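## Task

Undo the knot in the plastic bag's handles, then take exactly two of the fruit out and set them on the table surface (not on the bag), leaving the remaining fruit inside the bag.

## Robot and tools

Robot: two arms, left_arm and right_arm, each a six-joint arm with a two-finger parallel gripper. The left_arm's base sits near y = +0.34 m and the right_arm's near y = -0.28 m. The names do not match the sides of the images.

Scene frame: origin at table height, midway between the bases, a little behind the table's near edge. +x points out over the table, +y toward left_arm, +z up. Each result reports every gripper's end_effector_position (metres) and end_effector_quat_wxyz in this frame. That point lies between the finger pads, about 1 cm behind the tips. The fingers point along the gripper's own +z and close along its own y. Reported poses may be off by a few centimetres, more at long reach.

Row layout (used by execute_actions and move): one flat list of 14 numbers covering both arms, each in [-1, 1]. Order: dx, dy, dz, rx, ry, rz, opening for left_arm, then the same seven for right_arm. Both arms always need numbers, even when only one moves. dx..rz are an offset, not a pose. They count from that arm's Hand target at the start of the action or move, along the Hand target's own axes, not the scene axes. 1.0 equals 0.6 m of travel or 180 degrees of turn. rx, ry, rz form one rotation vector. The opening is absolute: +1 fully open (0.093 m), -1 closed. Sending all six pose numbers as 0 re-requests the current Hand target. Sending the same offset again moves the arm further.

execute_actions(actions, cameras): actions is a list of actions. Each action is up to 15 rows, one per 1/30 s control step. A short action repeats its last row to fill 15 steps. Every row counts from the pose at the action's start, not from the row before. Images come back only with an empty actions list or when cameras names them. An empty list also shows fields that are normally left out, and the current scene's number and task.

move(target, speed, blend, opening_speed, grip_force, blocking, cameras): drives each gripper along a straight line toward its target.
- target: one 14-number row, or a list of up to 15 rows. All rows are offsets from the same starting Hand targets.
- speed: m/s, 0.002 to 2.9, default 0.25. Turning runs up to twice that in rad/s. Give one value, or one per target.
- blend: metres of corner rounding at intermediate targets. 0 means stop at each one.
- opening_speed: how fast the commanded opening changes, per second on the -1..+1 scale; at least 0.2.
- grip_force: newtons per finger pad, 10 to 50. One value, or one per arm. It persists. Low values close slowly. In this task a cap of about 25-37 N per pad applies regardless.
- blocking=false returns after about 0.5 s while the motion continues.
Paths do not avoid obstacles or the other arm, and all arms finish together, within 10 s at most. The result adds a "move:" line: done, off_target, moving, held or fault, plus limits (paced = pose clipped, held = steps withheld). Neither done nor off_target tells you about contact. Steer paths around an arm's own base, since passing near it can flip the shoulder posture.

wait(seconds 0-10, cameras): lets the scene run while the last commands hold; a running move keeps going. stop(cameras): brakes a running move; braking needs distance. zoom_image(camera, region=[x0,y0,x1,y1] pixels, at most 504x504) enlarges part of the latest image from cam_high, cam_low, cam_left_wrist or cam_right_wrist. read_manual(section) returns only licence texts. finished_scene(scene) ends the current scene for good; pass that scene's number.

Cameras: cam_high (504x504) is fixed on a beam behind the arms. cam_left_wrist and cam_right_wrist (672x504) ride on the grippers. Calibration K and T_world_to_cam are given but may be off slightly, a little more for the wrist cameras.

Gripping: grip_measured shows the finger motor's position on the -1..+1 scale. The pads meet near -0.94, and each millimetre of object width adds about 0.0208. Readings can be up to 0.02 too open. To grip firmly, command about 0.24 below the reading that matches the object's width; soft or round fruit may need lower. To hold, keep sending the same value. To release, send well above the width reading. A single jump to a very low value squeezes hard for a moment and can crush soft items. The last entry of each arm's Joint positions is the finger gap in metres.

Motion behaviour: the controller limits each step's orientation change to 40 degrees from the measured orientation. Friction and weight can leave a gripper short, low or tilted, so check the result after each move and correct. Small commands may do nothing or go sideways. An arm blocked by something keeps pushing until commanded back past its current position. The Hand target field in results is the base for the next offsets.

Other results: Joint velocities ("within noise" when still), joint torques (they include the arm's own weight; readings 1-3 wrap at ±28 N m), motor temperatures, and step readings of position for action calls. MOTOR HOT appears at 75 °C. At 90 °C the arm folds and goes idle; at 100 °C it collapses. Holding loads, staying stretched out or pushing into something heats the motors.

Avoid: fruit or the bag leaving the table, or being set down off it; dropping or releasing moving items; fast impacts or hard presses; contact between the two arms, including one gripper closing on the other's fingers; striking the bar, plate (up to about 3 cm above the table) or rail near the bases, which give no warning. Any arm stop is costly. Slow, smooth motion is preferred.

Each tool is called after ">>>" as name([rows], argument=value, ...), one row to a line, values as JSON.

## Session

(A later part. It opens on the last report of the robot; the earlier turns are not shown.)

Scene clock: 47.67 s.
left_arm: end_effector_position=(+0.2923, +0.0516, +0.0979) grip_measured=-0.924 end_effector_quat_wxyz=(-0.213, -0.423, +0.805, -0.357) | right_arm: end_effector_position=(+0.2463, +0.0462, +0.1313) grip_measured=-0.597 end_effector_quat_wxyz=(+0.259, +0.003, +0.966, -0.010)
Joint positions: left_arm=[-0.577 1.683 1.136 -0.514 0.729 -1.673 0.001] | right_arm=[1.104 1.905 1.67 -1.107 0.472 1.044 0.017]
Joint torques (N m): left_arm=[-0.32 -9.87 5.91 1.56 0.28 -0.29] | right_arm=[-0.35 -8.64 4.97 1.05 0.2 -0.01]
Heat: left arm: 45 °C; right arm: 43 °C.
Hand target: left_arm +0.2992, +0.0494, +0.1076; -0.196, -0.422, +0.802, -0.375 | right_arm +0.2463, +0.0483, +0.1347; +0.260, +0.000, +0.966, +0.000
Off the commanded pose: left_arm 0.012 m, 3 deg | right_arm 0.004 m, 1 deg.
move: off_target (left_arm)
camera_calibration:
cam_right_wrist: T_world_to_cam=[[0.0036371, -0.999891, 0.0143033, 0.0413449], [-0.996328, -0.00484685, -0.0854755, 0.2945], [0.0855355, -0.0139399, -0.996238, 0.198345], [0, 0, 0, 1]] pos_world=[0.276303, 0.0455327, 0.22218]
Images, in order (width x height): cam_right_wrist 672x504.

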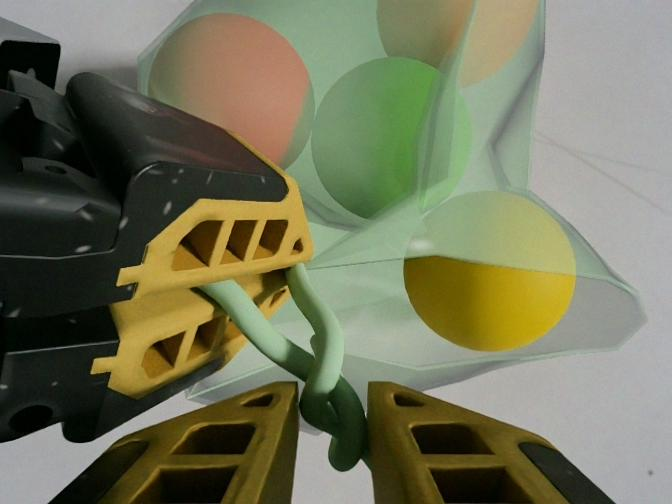

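>>> move(target=[0,0,0,0,0,0,-1,0.015,0.002,0.002,0,0,0,-0.6], speed=0.05)

>>> move(target=[0,0,0,0,0,0,-1,0,0,0,0,0,0,-1], opening_speed=0.6, cameras=["cam_right_wrist","cam_left_wrist"])

>>> zoom_image(camera="cam_right_wrist", region=[200, 254, 450, 504])

Scene clock: 49.00 s.
left_arm: end_effector_position=(+0.2923, +0.0516, +0.0979) grip_measured=-0.924 end_effector_quat_wxyz=(-0.213, -0.423, +0.805, -0.357) | right_arm: end_effector_position=(+0.2397, +0.0470, +0.1228) grip_measured=-0.597 end_effector_quat_wxyz=(+0.255, -0.007, +0.967, -0.015)
Joint positions: left_arm=[-0.577 1.683 1.136 -0.514 0.729 -1.673 0.001] | right_arm=[1.12 1.905 1.639 -1.092 0.472 1.044 0.017]
Joint torques (N m): left_arm=[-0.27 -9.83 5.82 1.59 0.28 -0.26] | right_arm=[0.49 -9.11 5.01 1.02 0.22 0.16]
Heat: left arm: 45 °C; right arm: 43 °C.
Hand target: left_arm +0.2992, +0.0494, +0.1076; -0.196, -0.422, +0.802, -0.375 | right_arm +0.2391, +0.0495, +0.1291; +0.260, +0.000, +0.966, +0.000
Off the commanded pose: left_arm 0.012 m, 3 deg | right_arm 0.007 m, 2 deg.
move: off_target (left_arm)

Scene clock: 50.17 s.
left_arm: end_effector_position=(+0.2933, +0.0523, +0.0975) grip_measured=-0.924 end_effector_quat_wxyz=(-0.211, -0.425, +0.805, -0.357) | right_arm: end_effector_position=(+0.2397, +0.0469, +0.1224) grip_measured=-0.898 end_effector_quat_wxyz=(+0.255, -0.007, +0.967, -0.015)
Joint positions: left_arm=[-0.575 1.683 1.136 -0.514 0.725 -1.673 0.001] | right_arm=[1.12 1.905 1.638 -1.091 0.472 1.045 0.002]
Joint torques (N m): left_arm=[-0.42 -9.87 5.87 1.55 0.3 -0.3] | right_arm=[0.55 -9.06 5.03 0.98 0.25 0.21]
Heat: left arm: 45 °C; right arm: 43 °C.
Hand target: left_arm +0.2991, +0.0494, +0.1076; -0.196, -0.422, +0.802, -0.375 | right_arm +0.2391, +0.0495, +0.1291; +0.260, +0.000, +0.966, +0.000
Off the commanded pose: left_arm 0.012 m, 3 deg | right_arm 0.007 m, 2 deg.
move: off_target (left_arm)
camera_calibration:
cam_left_wrist: T_world_to_cam=[[0.834414, -0.392713, 0.386692, -0.259062], [-0.472764, -0.149381, 0.868435, 0.0960982], [-0.283281, -0.907448, -0.310306, 0.242995], [0, 0, 0, 1]] pos_world=[0.330432, 0.133124, 0.0921248]
cam_right_wrist: T_world_to_cam=[[0.0188413, -0.999413, 0.0286248, 0.0367284], [-0.996722, -0.0210282, -0.0781256, 0.287102], [0.0786816, -0.027059, -0.996532, 0.192296], [0, 0, 0, 1]] pos_world=[0.270338, 0.0479474, 0.213008]
Images, in order (width x height): cam_left_wrist 672x504, cam_right_wrist 672x504.

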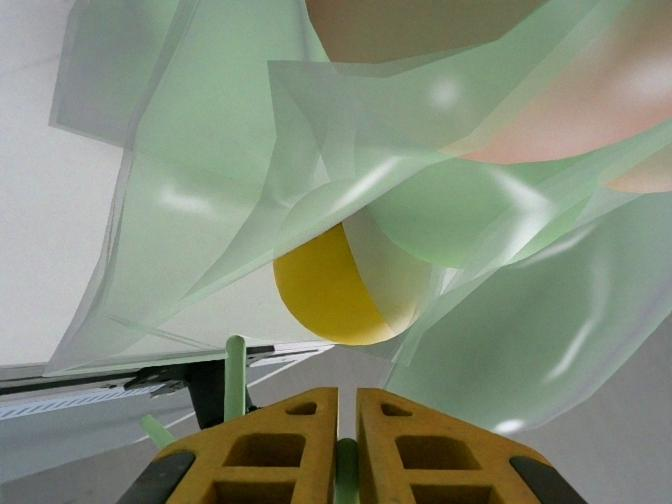

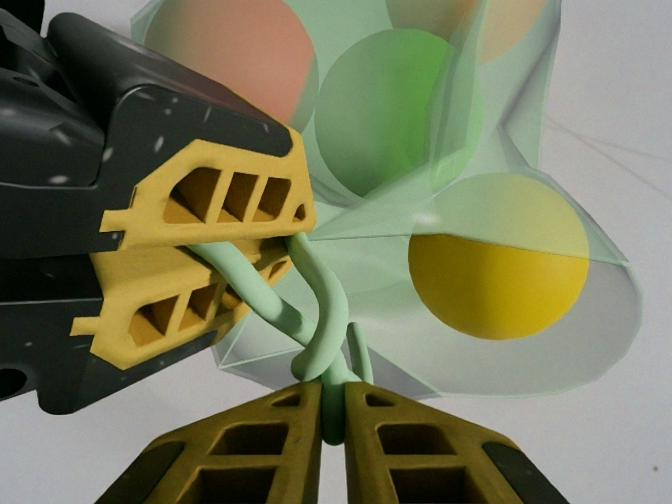

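Scaled by 2.016 from the camera's 672x504 image, which has a finer 960x720 frame.

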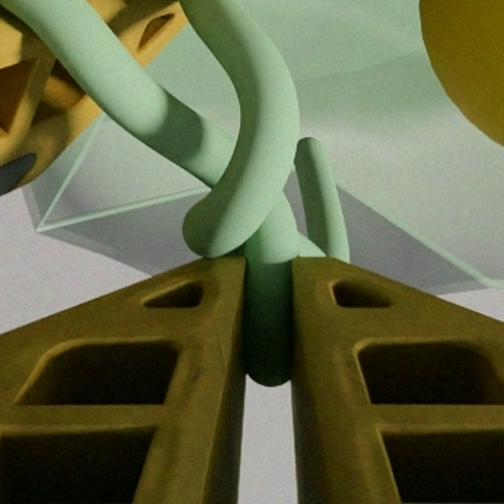

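>>> move(target=[0,0,0,0,0,0,-1,0.06,0,-0.06,0,0,0,-1], speed=0.03, cameras=["cam_right_wrist","cam_high"])

>>> zoom_image(camera="cam_right_wrist", region=[150, 204, 450, 504])

Scene clock: 52.63 s.
left_arm: end_effector_position=(+0.2843, +0.0459, +0.0986) grip_measured=-0.924 end_effector_quat_wxyz=(-0.225, -0.414, +0.806, -0.357) | right_arm: end_effector_position=(+0.2151, +0.0581, +0.1333) grip_measured=-0.898 end_effector_quat_wxyz=(+0.282, +0.017, +0.959, +0.001)
Joint positions: left_arm=[-0.593 1.683 1.131 -0.514 0.749 -1.673 0.001] | right_arm=[1.209 1.882 1.632 -1.108 0.532 1.176 0.002]
Joint torques (N m): left_arm=[0.53 -9.87 6.28 1.51 0.09 -0.28] | right_arm=[3.17 -11.19 4.48 -0.02 -0.1 0.23]
Heat: left arm: 45 °C; right arm: 43 °C.
Hand target: left_arm +0.2992, +0.0494, +0.1076; -0.196, -0.422, +0.802, -0.375 | right_arm +0.1899, +0.0495, +0.1422; +0.260, +0.000, +0.966, +0.000
Off the commanded pose: left_arm 0.018 m, 4 deg | right_arm 0.028 m, 3 deg.
move: off_target (left_arm, right_arm)
camera_calibration:
cam_right_wrist: T_world_to_cam=[[-0.0180723, -0.999723, -0.0150479, 0.0618321], [-0.990712, 0.019934, -0.134507, 0.26754], [0.13477, 0.0124773, -0.990798, 0.190361], [0, 0, 0, 1]] pos_world=[0.240517, 0.0541066, 0.225526]
Images, in order (width x height): cam_high 504x504, cam_right_wrist 672x504.

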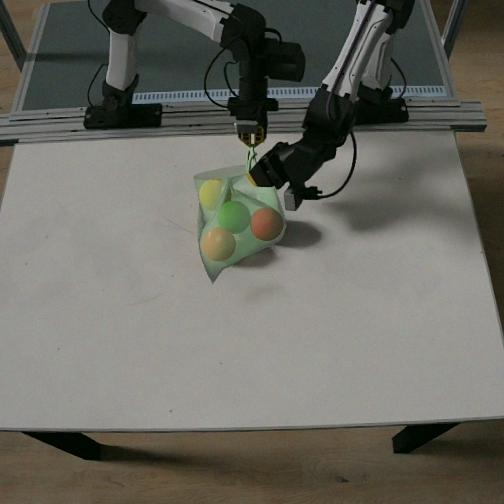

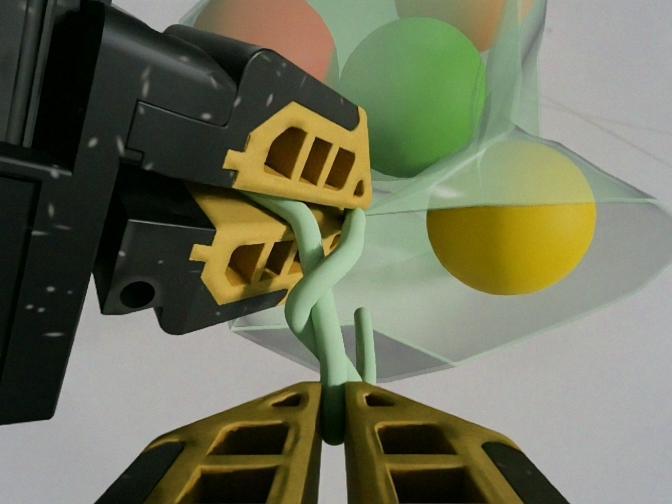

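Scaled by 1.680 from the camera's 672x504 image, which has a finer 960x720 frame.

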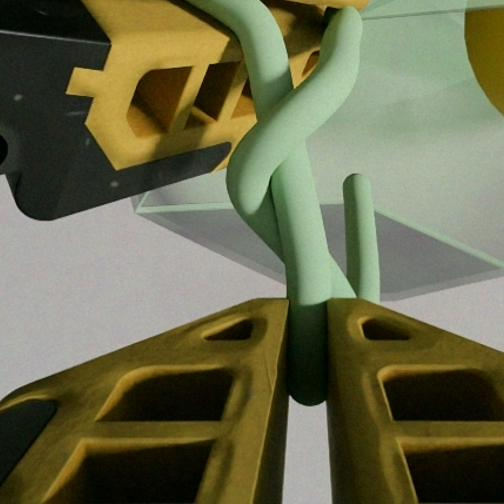

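>>> move(target=[0,0,0,0,0,0,-1,0.07,0,-0.06,0,0,0,-1], speed=0.03, cameras=["cam_right_wrist","cam_left_wrist"])

>>> zoom_image(camera="cam_right_wrist", region=[150, 104, 450, 404])

Scene clock: 57.53 s.
left_arm: end_effector_position=(+0.2879, +0.0539, +0.0932) grip_measured=-0.941 end_effector_quat_wxyz=(-0.219, -0.428, +0.805, -0.349) | right_arm: end_effector_position=(+0.1441, +0.0530, +0.1385) grip_measured=-0.898 end_effector_quat_wxyz=(+0.269, -0.004, +0.963, -0.018)
Joint positions: left_arm=[-0.577 1.683 1.124 -0.524 0.731 -1.674 0] | right_arm=[1.388 1.847 1.622 -1.278 0.54 1.351 0.002]
Joint torques (N m): left_arm=[-0.23 -10.11 6.8 1.56 0.25 -0.27] | right_arm=[0.61 -10.47 5.46 0.25 0.06 0.23]
Heat: left arm: 46 °C; right arm: 43 °C.
Hand target: left_arm +0.2991, +0.0494, +0.1076; -0.196, -0.422, +0.802, -0.374 | right_arm +0.1355, +0.0495, +0.1523; +0.260, +0.000, +0.966, +0.000
Off the commanded pose: left_arm 0.019 m, 4 deg | right_arm 0.017 m, 2 deg.
move: off_target (left_arm, right_arm)
camera_calibration:
cam_left_wrist: T_world_to_cam=[[0.841118, -0.398599, 0.365566, -0.251983], [-0.45396, -0.152878, 0.877809, 0.0913464], [-0.294007, -0.904294, -0.309536, 0.244282], [0, 0, 0, 1]] pos_world=[0.325236, 0.134427, 0.0875458]
cam_right_wrist: T_world_to_cam=[[0.0112414, -0.99939, 0.033053, 0.0445798], [-0.994135, -0.0147258, -0.107143, 0.196531], [0.107564, -0.0316547, -0.993694, 0.211771], [0, 0, 0, 1]] pos_world=[0.172099, 0.0541502, 0.230019]
Images, in order (width x height): cam_left_wrist 672x504, cam_right_wrist 672x504.

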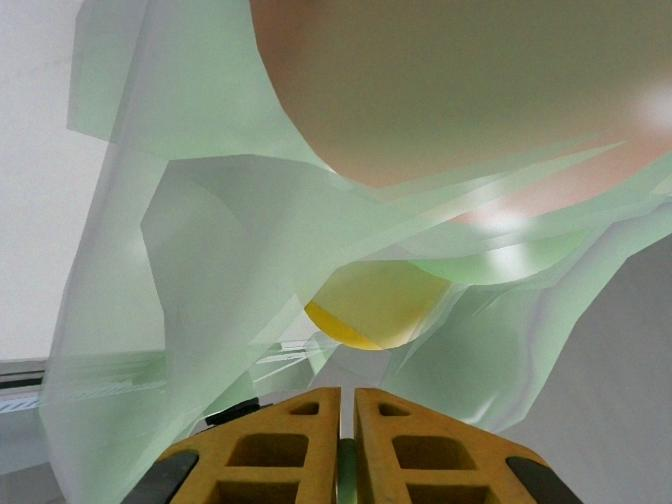

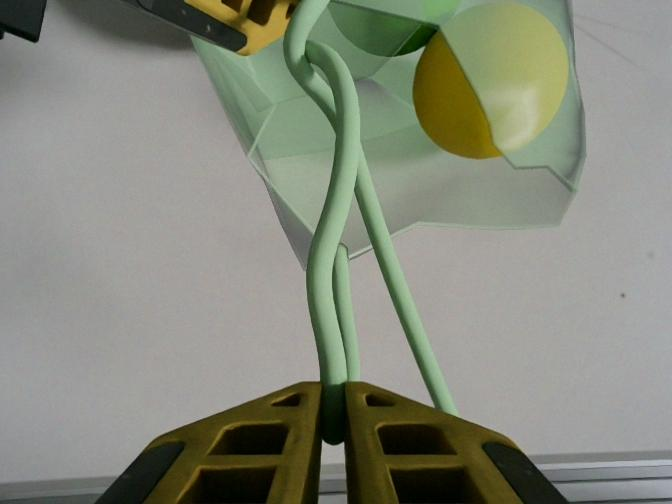

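Scaled by 1.680 from the camera's 672x504 image, which has a finer 960x720 frame.

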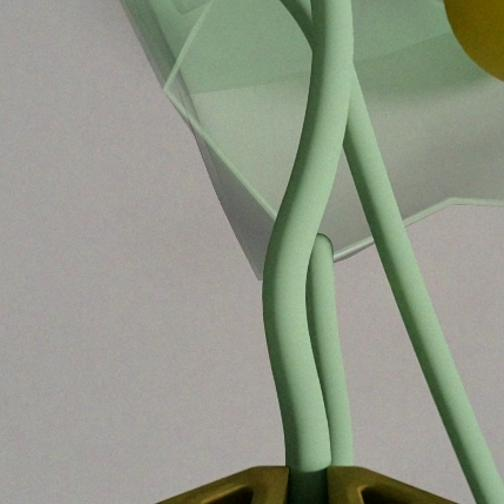

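>>> move(target=[0,0,0,0,0,0,-1,-0.01,0,-0.11,0,0,0,-1], speed=0.04, cameras=["all"])

>>> zoom_image(camera="cam_right_wrist", region=[150, 4, 500, 354])

Scene clock: 59.90 s.
left_arm: end_effector_position=(+0.2885, +0.0535, +0.0935) grip_measured=-0.941 end_effector_quat_wxyz=(-0.218, -0.427, +0.805, -0.351) | right_arm: end_effector_position=(+0.1140, +0.0502, +0.1970) grip_measured=-0.898 end_effector_quat_wxyz=(+0.269, -0.009, +0.963, -0.010)
Joint positions: left_arm=[-0.577 1.683 1.124 -0.519 0.73 -1.674 0] | right_arm=[1.471 1.847 1.859 -1.541 0.54 1.43 0.002]
Joint torques (N m): left_arm=[-0.24 -9.87 6.76 1.59 0.26 -0.32] | right_arm=[0.68 -8.77 7.04 0.18 0.13 0.24]
Heat: left arm: 46 °C; right arm: 43 °C.
Hand target: left_arm +0.2991, +0.0494, +0.1076; -0.196, -0.422, +0.802, -0.375 | right_arm +0.1076, +0.0495, +0.2124; +0.260, +0.000, +0.966, +0.000
Off the commanded pose: left_arm 0.018 m, 4 deg | right_arm 0.017 m, 2 deg.
joint sent to its limit (right arm) — joint 4 (wrist pitch), lower limit. The joint targets are off in position, not in orientation.
move: off_target (left_arm, right_arm)
camera_calibration:
cam_left_wrist: T_world_to_cam=[[0.839772, -0.397807, 0.369503, -0.252812], [-0.45731, -0.151409, 0.876324, 0.0923811], [-0.292661, -0.90489, -0.30907, 0.243909], [0, 0, 0, 1]] pos_world=[0.325934, 0.134128, 0.0878439]
cam_right_wrist: T_world_to_cam=[[0.026522, -0.999458, 0.0194874, 0.0412207], [-0.99397, -0.0284412, -0.105902, 0.173265], [0.106398, -0.0165612, -0.994186, 0.272531], [0, 0, 0, 1]] pos_world=[0.14213, 0.0506397, 0.288492]

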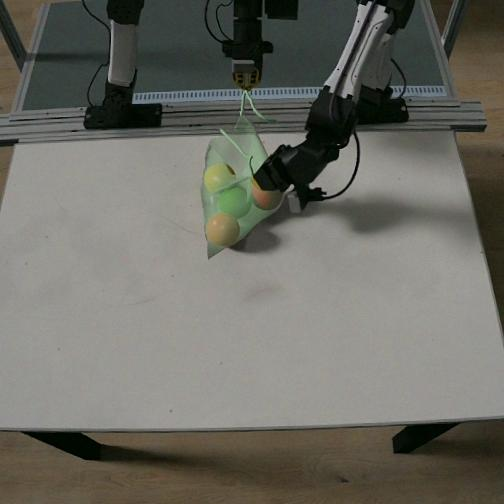

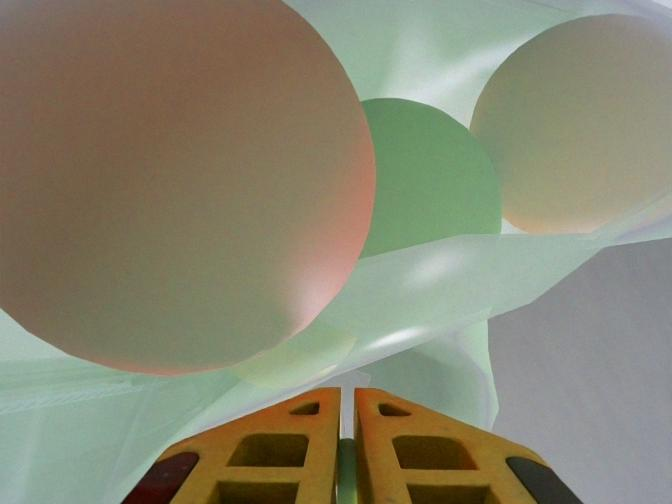

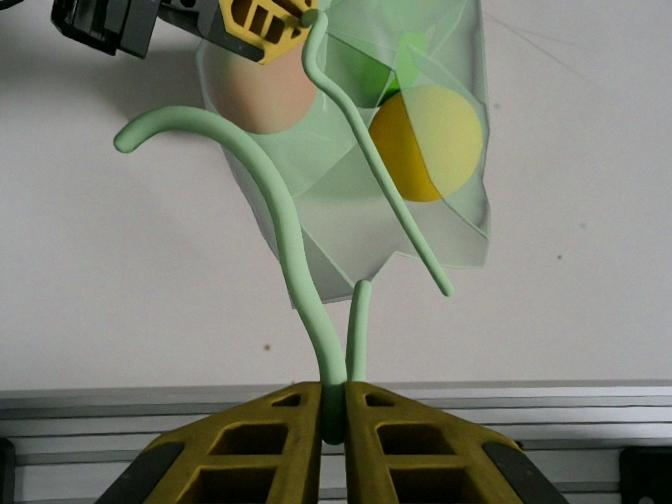

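Scaled by 1.440 from the camera's 672x504 image, which has a finer 960x720 frame.

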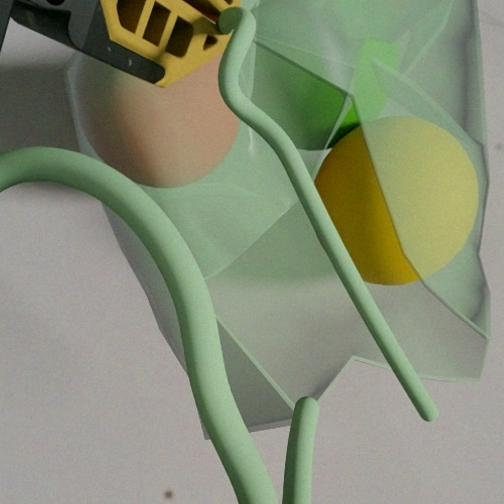

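>>> move(target=[0,0,0,0,0,0,-0.3,0,0,0,0,0,0,-1], opening_speed=1)

>>> move([
  [0,0,-0.25,0,0,0,-0.3,0,0,0,0,0,0,-1],
  [0.2,0,-0.35,0,0,0.308,1,0,0,0,0,0,0,-1],
], speed=0.15, blend=0.03, cameras=["all"])

>>> zoom_image(camera="cam_high", region=[170, 90, 320, 270])

Scene clock: 61.40 s.
left_arm: end_effector_position=(+0.2887, +0.0534, +0.0936) grip_measured=-0.302 end_effector_quat_wxyz=(-0.218, -0.427, +0.805, -0.351) | right_arm: end_effector_position=(+0.1140, +0.0501, +0.1970) grip_measured=-0.898 end_effector_quat_wxyz=(+0.269, -0.009, +0.963, -0.010)
Joint positions: left_arm=[-0.577 1.683 1.124 -0.519 0.73 -1.674 0.031] | right_arm=[1.471 1.847 1.859 -1.542 0.54 1.43 0.002]
Joint torques (N m): left_arm=[-0.29 -10 6.71 1.58 0.28 -0.25] | right_arm=[0.66 -8.79 7.06 0.19 0.16 0.24]
Heat: left arm: 46 °C; right arm: 43 °C.
Hand target: left_arm +0.2991, +0.0494, +0.1076; -0.196, -0.422, +0.802, -0.375 | right_arm +0.1076, +0.0494, +0.2124; +0.260, +0.000, +0.966, +0.000
Off the commanded pose: left_arm 0.018 m, 4 deg | right_arm 0.017 m, 2 deg.
joint sent to its limit (right arm) — joint 4 (wrist pitch), lower limit. The joint targets are off in position, not in orientation.
move: off_target (left_arm, right_arm)

Scene clock: 67.23 s.
left_arm: end_effector_position=(+0.2412, +0.1444, +0.3054) grip_measured=+1.000 end_effector_quat_wxyz=(-0.017, -0.019, +0.905, -0.425) | right_arm: end_effector_position=(+0.1140, +0.0501, +0.1970) grip_measured=-0.898 end_effector_quat_wxyz=(+0.269, -0.009, +0.963, -0.010)
Joint positions: left_arm=[-0.348 1.453 1.76 -1.528 0.828 -0.476 0.093] | right_arm=[1.471 1.847 1.859 -1.542 0.54 1.43 0.002]
Joint torques (N m): left_arm=[-1.06 -7.23 7.76 0.7 0.32 0.23] | right_arm=[0.77 -8.69 6.99 0.23 0.14 0.25]
Heat: left arm: 46 °C; right arm: 43 °C.
Hand target: left_arm +0.2308, +0.1467, +0.3182; +0.001, +0.000, +0.906, -0.423 | right_arm +0.1076, +0.0494, +0.2124; +0.260, +0.000, +0.966, +0.000
Off the commanded pose: left_arm 0.017 m, 3 deg | right_arm 0.017 m, 2 deg.
joint sent to its limit (right arm) — joint 4 (wrist pitch), lower limit. The joint targets are off in position, not in orientation.
move: off_target (left_arm, right_arm); target 2's new opening was sent with left_arm's hand 0.017 m and 3 deg from that target
camera_calibration:
cam_left_wrist: T_world_to_cam=[[0.0505003, -0.647849, 0.760093, -0.148052], [-0.89009, 0.315991, 0.328465, 0.102899], [-0.452978, -0.693139, -0.560687, 0.462748], [0, 0, 0, 1]] pos_world=[0.308681, 0.192318, 0.338192]
cam_right_wrist: T_world_to_cam=[[0.0264487, -0.999446, 0.0201834, 0.0409304], [-0.993981, -0.0284406, -0.105793, 0.173233], [0.106309, -0.0172638, -0.994183, 0.272578], [0, 0, 0, 1]] pos_world=[0.14213, 0.0505403, 0.288494]

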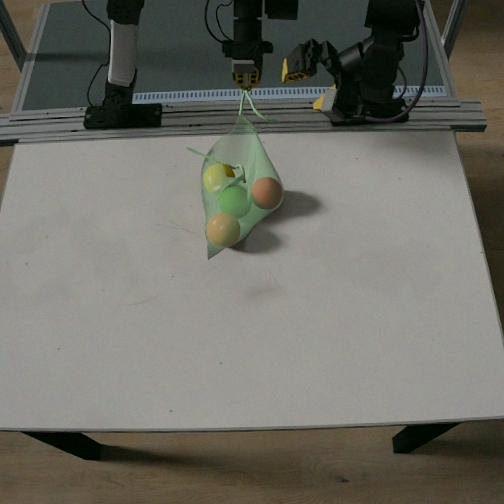

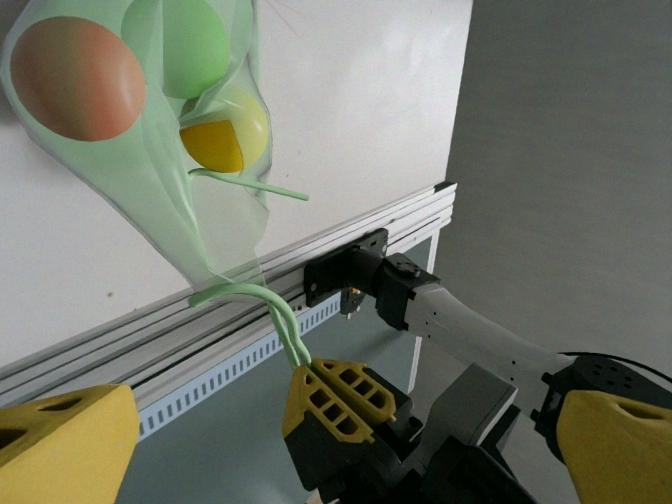

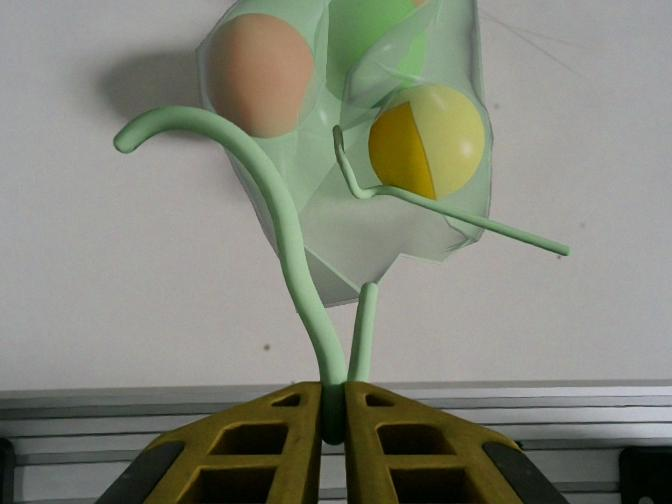

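Scaled by 2.800 from the camera's 504x504 image, which has a finer 720x720 frame.

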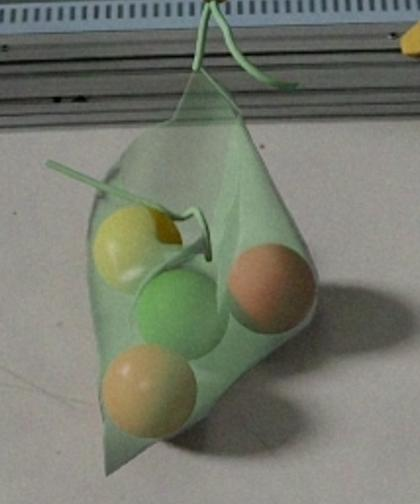

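>>> move(target=[-0.05,0.15,-0.05,0,0,0,1,-0.175,0,0.18,0,0,0,-1], speed=0.1)

>>> move(target=[0,0,0,0,0,0,1,0,0,0,0,0,0,-0.5], opening_speed=1)

>>> move(target=[0,0,0,0,0,0,1,0.06,-0.02,-0.27,0,0,0,0], speed=0.12, cameras=["all"])

>>> zoom_image(camera="cam_high", region=[170, 110, 320, 270])

>>> zoom_image(camera="cam_right_wrist", region=[150, 0, 550, 400])

Scene clock: 69.87 s.
left_arm: end_effector_position=(+0.2699, +0.2278, +0.2585) grip_measured=+1.000 end_effector_quat_wxyz=(+0.047, -0.033, +0.909, -0.414) | right_arm: end_effector_position=(+0.2517, +0.0396, +0.1711) grip_measured=-0.898 end_effector_quat_wxyz=(+0.264, +0.004, +0.964, -0.015)
Joint positions: left_arm=[0.003 1.433 1.563 -1.559 0.861 -0.064 0.093] | right_arm=[1.089 1.907 1.826 -1.256 0.482 1.03 0.002]
Joint torques (N m): left_arm=[0.06 -7.43 5.26 0.36 0.68 0.2] | right_arm=[-0.02 -6.5 7.02 1 0.01 0.07]
Heat: left arm: 46 °C; right arm: 43 °C.
Hand target: left_arm +0.2607, +0.2276, +0.2685; +0.001, +0.000, +0.906, -0.423 | right_arm +0.2526, +0.0495, +0.1716; +0.260, +0.000, +0.966, +0.000
Off the commanded pose: left_arm 0.014 m, 7 deg | right_arm 0.010 m, 2 deg.
joint sent to its limit (left arm) — joint 4 (wrist pitch), lower limit. The joint targets are off in orientation, not in position.
move: off_target (left_arm)

Scene clock: 70.90 s.
left_arm: end_effector_position=(+0.2699, +0.2278, +0.2585) grip_measured=+1.000 end_effector_quat_wxyz=(+0.047, -0.033, +0.909, -0.414) | right_arm: end_effector_position=(+0.2517, +0.0397, +0.1711) grip_measured=-0.503 end_effector_quat_wxyz=(+0.264, +0.004, +0.964, -0.014)
Joint positions: left_arm=[0.003 1.433 1.563 -1.559 0.861 -0.064 0.093] | right_arm=[1.089 1.907 1.826 -1.256 0.482 1.029 0.021]
Joint torques (N m): left_arm=[-0.09 -7.36 5.24 0.39 0.69 0.23] | right_arm=[-0.08 -6.53 6.69 1.06 0.03 0.01]
Heat: left arm: 46 °C; right arm: 43 °C.
Hand target: left_arm +0.2607, +0.2276, +0.2685; +0.001, -0.001, +0.906, -0.423 | right_arm +0.2526, +0.0495, +0.1716; +0.260, +0.000, +0.966, +0.000
Off the commanded pose: left_arm 0.014 m, 7 deg | right_arm 0.010 m, 2 deg.
joint sent to its limit (left arm) — joint 4 (wrist pitch), lower limit. The joint targets are off in orientation, not in position.
move: off_target (left_arm)

Scene clock: 72.93 s.
left_arm: end_effector_position=(+0.2699, +0.2278, +0.2585) grip_measured=+1.000 end_effector_quat_wxyz=(+0.047, -0.033, +0.909, -0.414) | right_arm: end_effector_position=(+0.1390, +0.0480, +0.2817) grip_measured=-0.003 end_effector_quat_wxyz=(+0.287, -0.036, +0.953, +0.094)
Joint positions: left_arm=[0.003 1.433 1.563 -1.559 0.861 -0.064 0.093] | right_arm=[1.388 1.743 2.049 -1.536 0.514 1.213 0.045]
Joint torques (N m): left_arm=[0.12 -7.47 5.09 0.33 0.7 0.23] | right_arm=[0.08 -7.53 5.29 0.79 0.5 0.21]
Heat: left arm: 46 °C; right arm: 43 °C.
Hand target: left_arm +0.2607, +0.2276, +0.2685; +0.001, -0.001, +0.906, -0.423 | right_arm +0.1402, +0.0375, +0.2937; +0.260, +0.000, +0.966, +0.000
Off the commanded pose: left_arm 0.014 m, 7 deg | right_arm 0.016 m, 12 deg.
joint sent to its limit (left arm) — joint 4 (wrist pitch), lower limit. The joint targets are off in orientation, not in position.
joint sent to its limit (right arm) — joint 4 (wrist pitch), lower limit. The joint targets are off in position and orientation.
move: off_target (left_arm, right_arm)
camera_calibration:
cam_left_wrist: T_world_to_cam=[[0.0233853, -0.664639, 0.746799, -0.045141], [-0.941036, 0.237547, 0.240881, 0.171855], [-0.337498, -0.708397, -0.619894, 0.494881], [0, 0, 0, 1]] pos_world=[0.329799, 0.279746, 0.299088]
cam_right_wrist: T_world_to_cam=[[0.135594, -0.977498, -0.161589, 0.071471], [-0.981333, -0.110055, -0.157714, 0.223752], [0.136381, 0.179958, -0.974174, 0.334835], [0, 0, 0, 1]] pos_world=[0.164219, 0.0342316, 0.373026]

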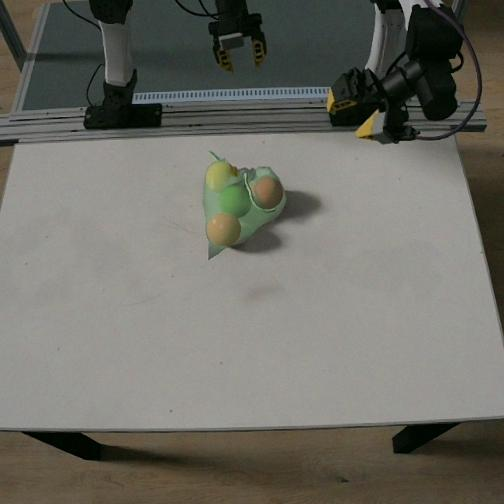

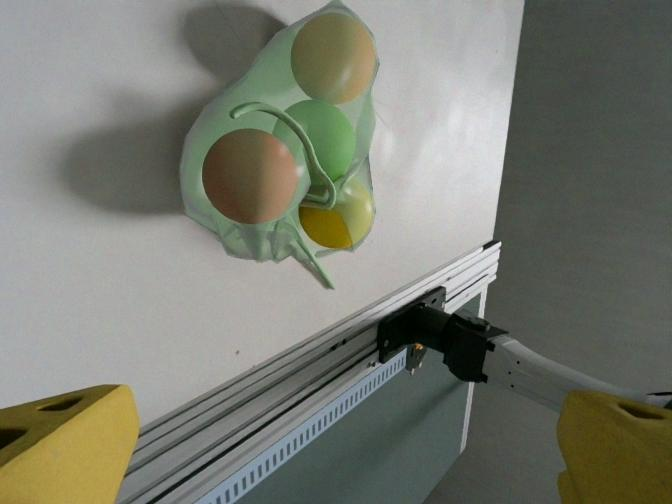

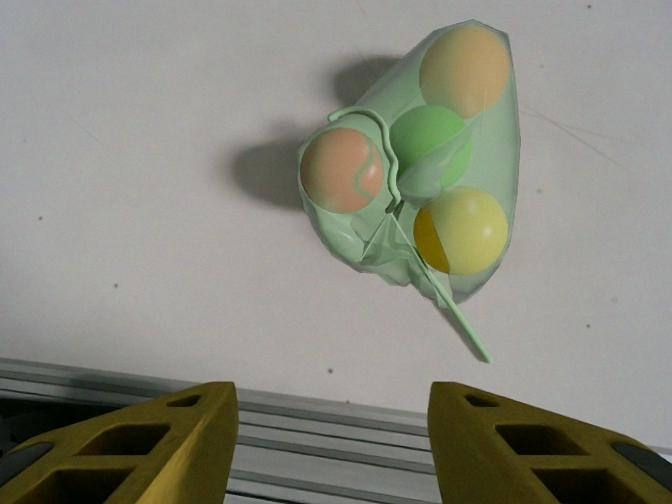

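Scaled by 3.150 from the camera's 504x504 image, which has a finer 720x720 frame.

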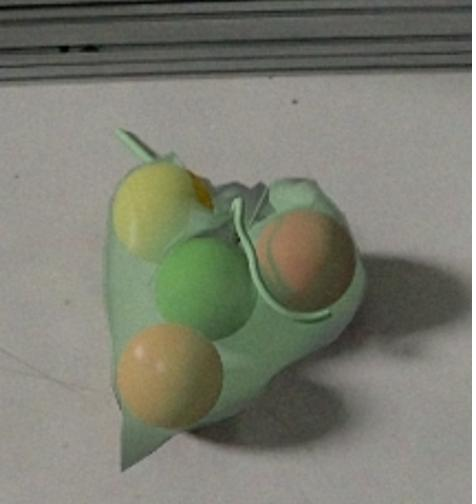

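Scaled by 1.260 from the camera's 672x504 image, which has a finer 960x720 frame.

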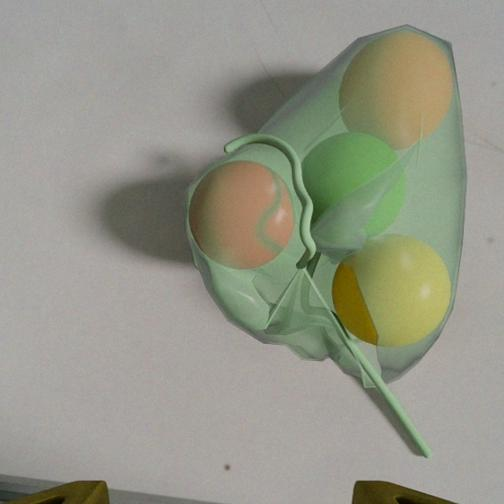

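>>> move(target=[0,0,0,0,0,0,1,-0.225,-0.146,0.427,0,0,0,0.5], cameras=["all"])

>>> zoom_image(camera="cam_right_wrist", region=[150, 100, 550, 500])

>>> zoom_image(camera="cam_left_wrist", region=[170, 0, 420, 250])

Scene clock: 75.83 s.
left_arm: end_effector_position=(+0.2699, +0.2278, +0.2585) grip_measured=+1.000 end_effector_quat_wxyz=(+0.047, -0.033, +0.909, -0.414) | right_arm: end_effector_position=(+0.3797, -0.0627, +0.1317) grip_measured=+0.497 end_effector_quat_wxyz=(+0.249, +0.007, +0.968, -0.020)
Joint positions: left_arm=[0.003 1.433 1.563 -1.559 0.861 -0.064 0.093] | right_arm=[0.647 1.893 1.649 -0.941 0.332 0.587 0.069]
Joint torques (N m): left_arm=[0.01 -7.46 5.26 0.37 0.7 0.22] | right_arm=[0.4 -7.08 7.95 1.47 -0.03 0.05]
Heat: left arm: 46 °C; right arm: 42 °C.
Hand target: left_arm +0.2607, +0.2276, +0.2685; +0.001, -0.001, +0.906, -0.423 | right_arm +0.3855, -0.0500, +0.1398; +0.260, +0.000, +0.966, +0.000
Off the commanded pose: left_arm 0.014 m, 7 deg | right_arm 0.016 m, 3 deg.
joint sent to its limit (left arm) — joint 4 (wrist pitch), lower limit. The joint targets are off in orientation, not in position.
move: off_target (left_arm, right_arm)
camera_calibration:
cam_left_wrist: T_world_to_cam=[[0.0233853, -0.664639, 0.746799, -0.045141], [-0.941036, 0.237547, 0.240881, 0.171855], [-0.337498, -0.708397, -0.619894, 0.494881], [0, 0, 0, 1]] pos_world=[0.329799, 0.279746, 0.299088]
cam_right_wrist: T_world_to_cam=[[-0.0103455, -0.999468, 0.0309186, -0.0650289], [-0.997761, 0.00827463, -0.0663714, 0.425722], [0.0660802, -0.031536, -0.997316, 0.192261], [0, 0, 0, 1]] pos_world=[0.411391, -0.0624539, 0.222011]

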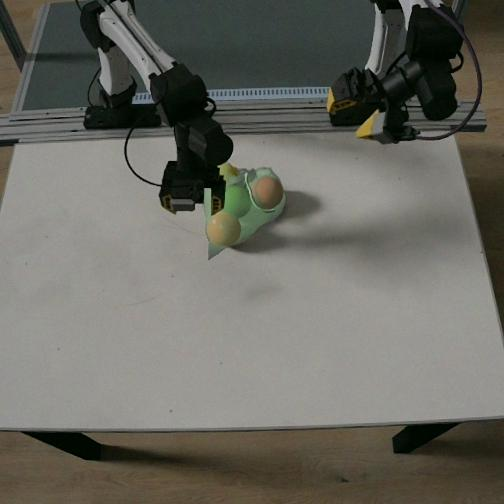

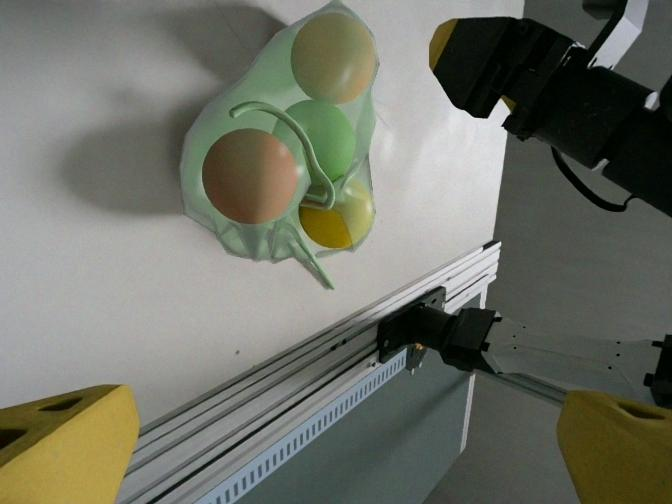

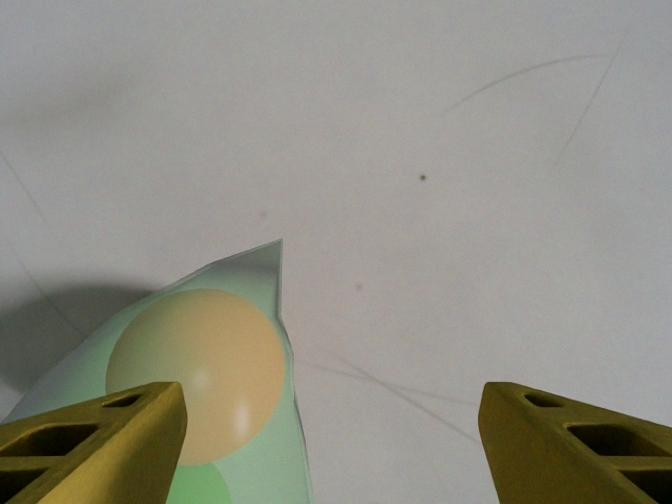

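Scaled by 1.260 from the camera's 672x504 image, which has a finer 960x720 frame.

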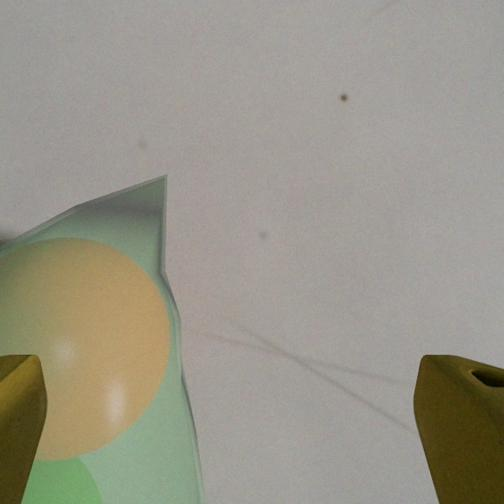

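Scaled by 2.016 from the camera's 672x504 image, which has a finer 960x720 frame.

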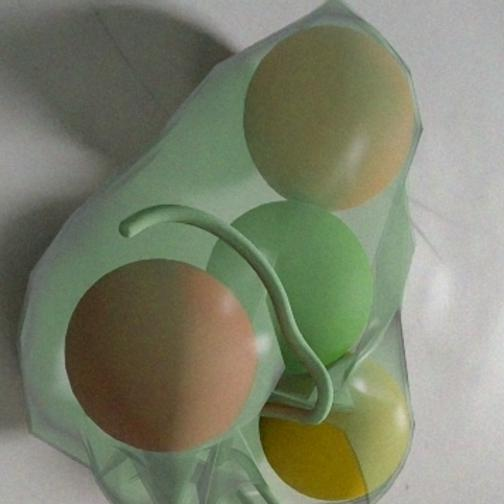

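>>> move(target=[0,0,0,0,0,0,1,-0.031,0.047,0.099,0,0.167,0,0], speed=0.12, cameras=["all"])

>>> zoom_image(camera="cam_high", region=[160, 170, 300, 310])

Scene clock: 79.00 s.
left_arm: end_effector_position=(+0.2699, +0.2278, +0.2585) grip_measured=+1.000 end_effector_quat_wxyz=(+0.047, -0.033, +0.909, -0.414) | right_arm: end_effector_position=(+0.4337, -0.0241, +0.1009) grip_measured=+0.003 end_effector_quat_wxyz=(+0.079, +0.006, +0.996, +0.036)
Joint positions: left_arm=[0.003 1.433 1.563 -1.559 0.861 -0.064 0.093] | right_arm=[0.546 2.541 2.672 -1.536 0.026 0.546 0.045]
Joint torques (N m): left_arm=[-0.01 -7.49 5.2 0.36 0.72 0.21] | right_arm=[-0.46 -9.24 7.01 0.5 -0.19 0.01]
Heat: left arm: 46 °C; right arm: 43 °C.
Hand target: left_arm +0.2607, +0.2276, +0.2685; +0.001, -0.001, +0.906, -0.423 | right_arm +0.4314, -0.0218, +0.0977; +0.000, +0.000, +1.000, +0.000
Off the commanded pose: left_arm 0.014 m, 7 deg | right_arm 0.005 m, 10 deg.
joint sent to its limit (left arm) — joint 4 (wrist pitch), lower limit. The joint targets are off in orientation, not in position.
joint sent to its limit (right arm) — joint 4 (wrist pitch), lower limit. The joint targets are off in position and orientation.
move: off_target (left_arm, right_arm)
camera_calibration:
cam_left_wrist: T_world_to_cam=[[0.0233853, -0.664639, 0.746799, -0.045141], [-0.941036, 0.237547, 0.240881, 0.171855], [-0.337498, -0.708397, -0.619894, 0.494881], [0, 0, 0, 1]] pos_world=[0.329799, 0.279746, 0.299088]
cam_right_wrist: T_world_to_cam=[[0.00603752, -0.996714, -0.0807757, -0.0205998], [-0.961463, -0.0279895, 0.273507, 0.42639], [-0.274869, 0.0760116, -0.958472, 0.305679], [0, 0, 0, 1]] pos_world=[0.494104, -0.0318328, 0.1747]

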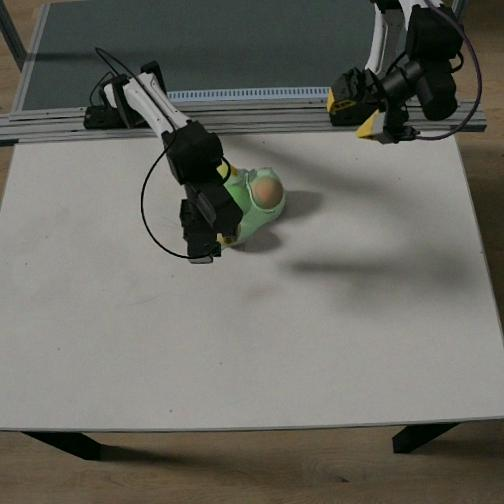

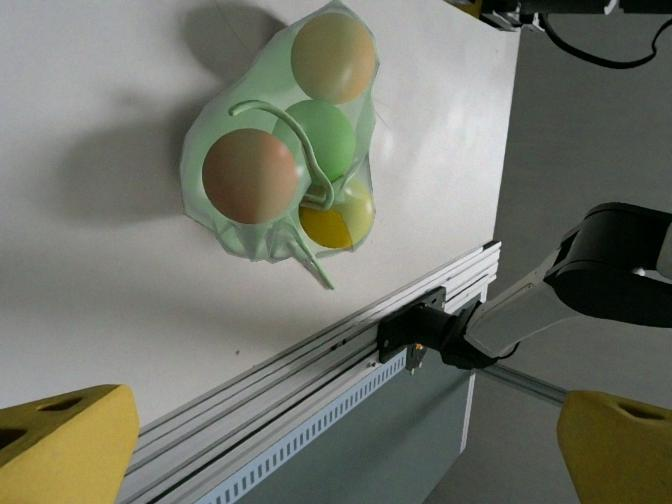

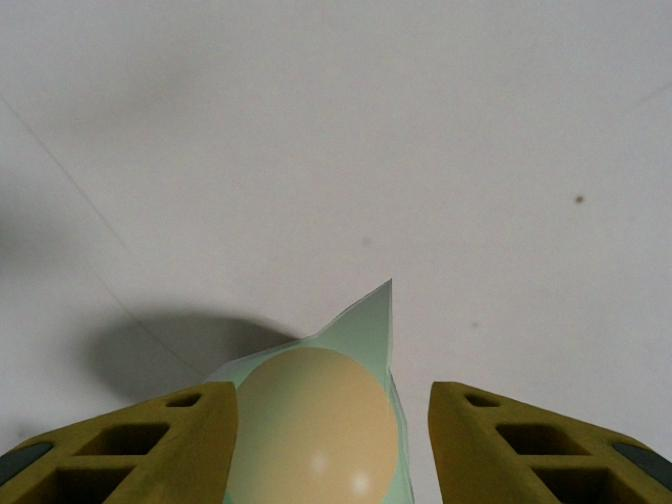

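Scaled by 3.600 from the camera's 504x504 image, which has a finer 720x720 frame.

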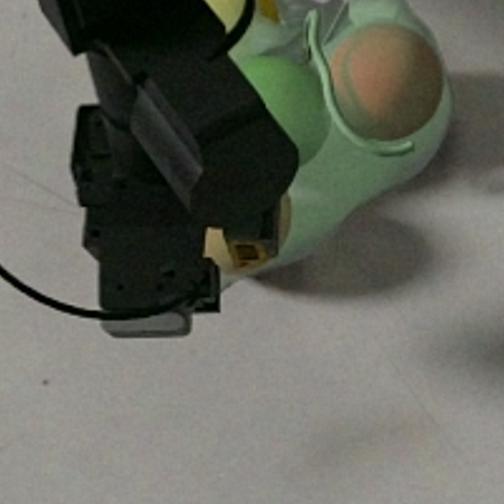

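>>> move(target=[0,0,0,0,0,0,1,0.009,-0.02,0.13,0,0,0,0], speed=0.08, cameras=["cam_right_wrist"])

Scene clock: 80.87 s.
left_arm: end_effector_position=(+0.2699, +0.2278, +0.2585) grip_measured=+1.000 end_effector_quat_wxyz=(+0.047, -0.033, +0.909, -0.414) | right_arm: end_effector_position=(+0.4259, -0.0369, +0.0280) grip_measured=+0.003 end_effector_quat_wxyz=(+0.008, +0.005, +1.000, -0.006)
Joint positions: left_arm=[0.003 1.433 1.563 -1.559 0.861 -0.064 0.093] | right_arm=[0.531 2.63 2.557 -1.497 0.024 0.532 0.045]
Joint torques (N m): left_arm=[-0.02 -7.39 5.2 0.32 0.72 0.23] | right_arm=[-0.46 -9.66 5.08 0.54 -0.18 0.02]
Heat: left arm: 46 °C; right arm: 43 °C.
Hand target: left_arm +0.2607, +0.2276, +0.2685; +0.001, -0.001, +0.906, -0.423 | right_arm +0.4260, -0.0338, +0.0197; +0.000, +0.000, +1.000, +0.000
Off the commanded pose: left_arm 0.014 m, 7 deg | right_arm 0.009 m, 1 deg.
joint sent to its limit (left arm) — joint 4 (wrist pitch), lower limit. The joint targets are off in orientation, not in position.
move: off_target (left_arm)
camera_calibration:
cam_right_wrist: T_world_to_cam=[[0.000518727, -0.999998, 0.00199667, -0.0393212], [-0.912725, 0.000342334, 0.408574, 0.414948], [-0.408574, -0.00203435, -0.912723, 0.287449], [0, 0, 0, 1]] pos_world=[0.496198, -0.0388784, 0.0929029]
Images, in order (width x height): cam_right_wrist 672x504.

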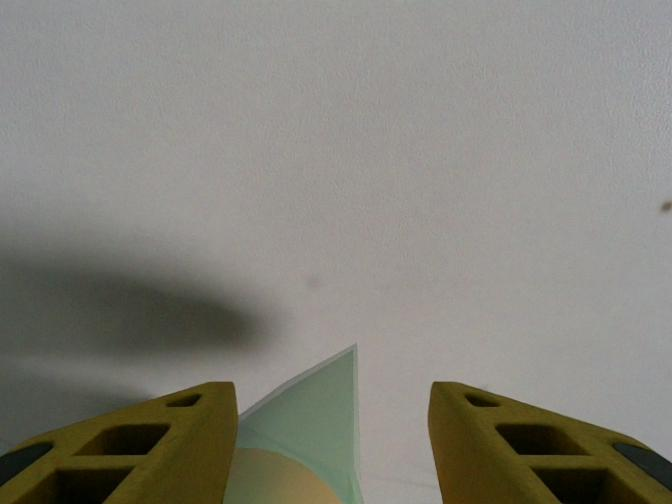

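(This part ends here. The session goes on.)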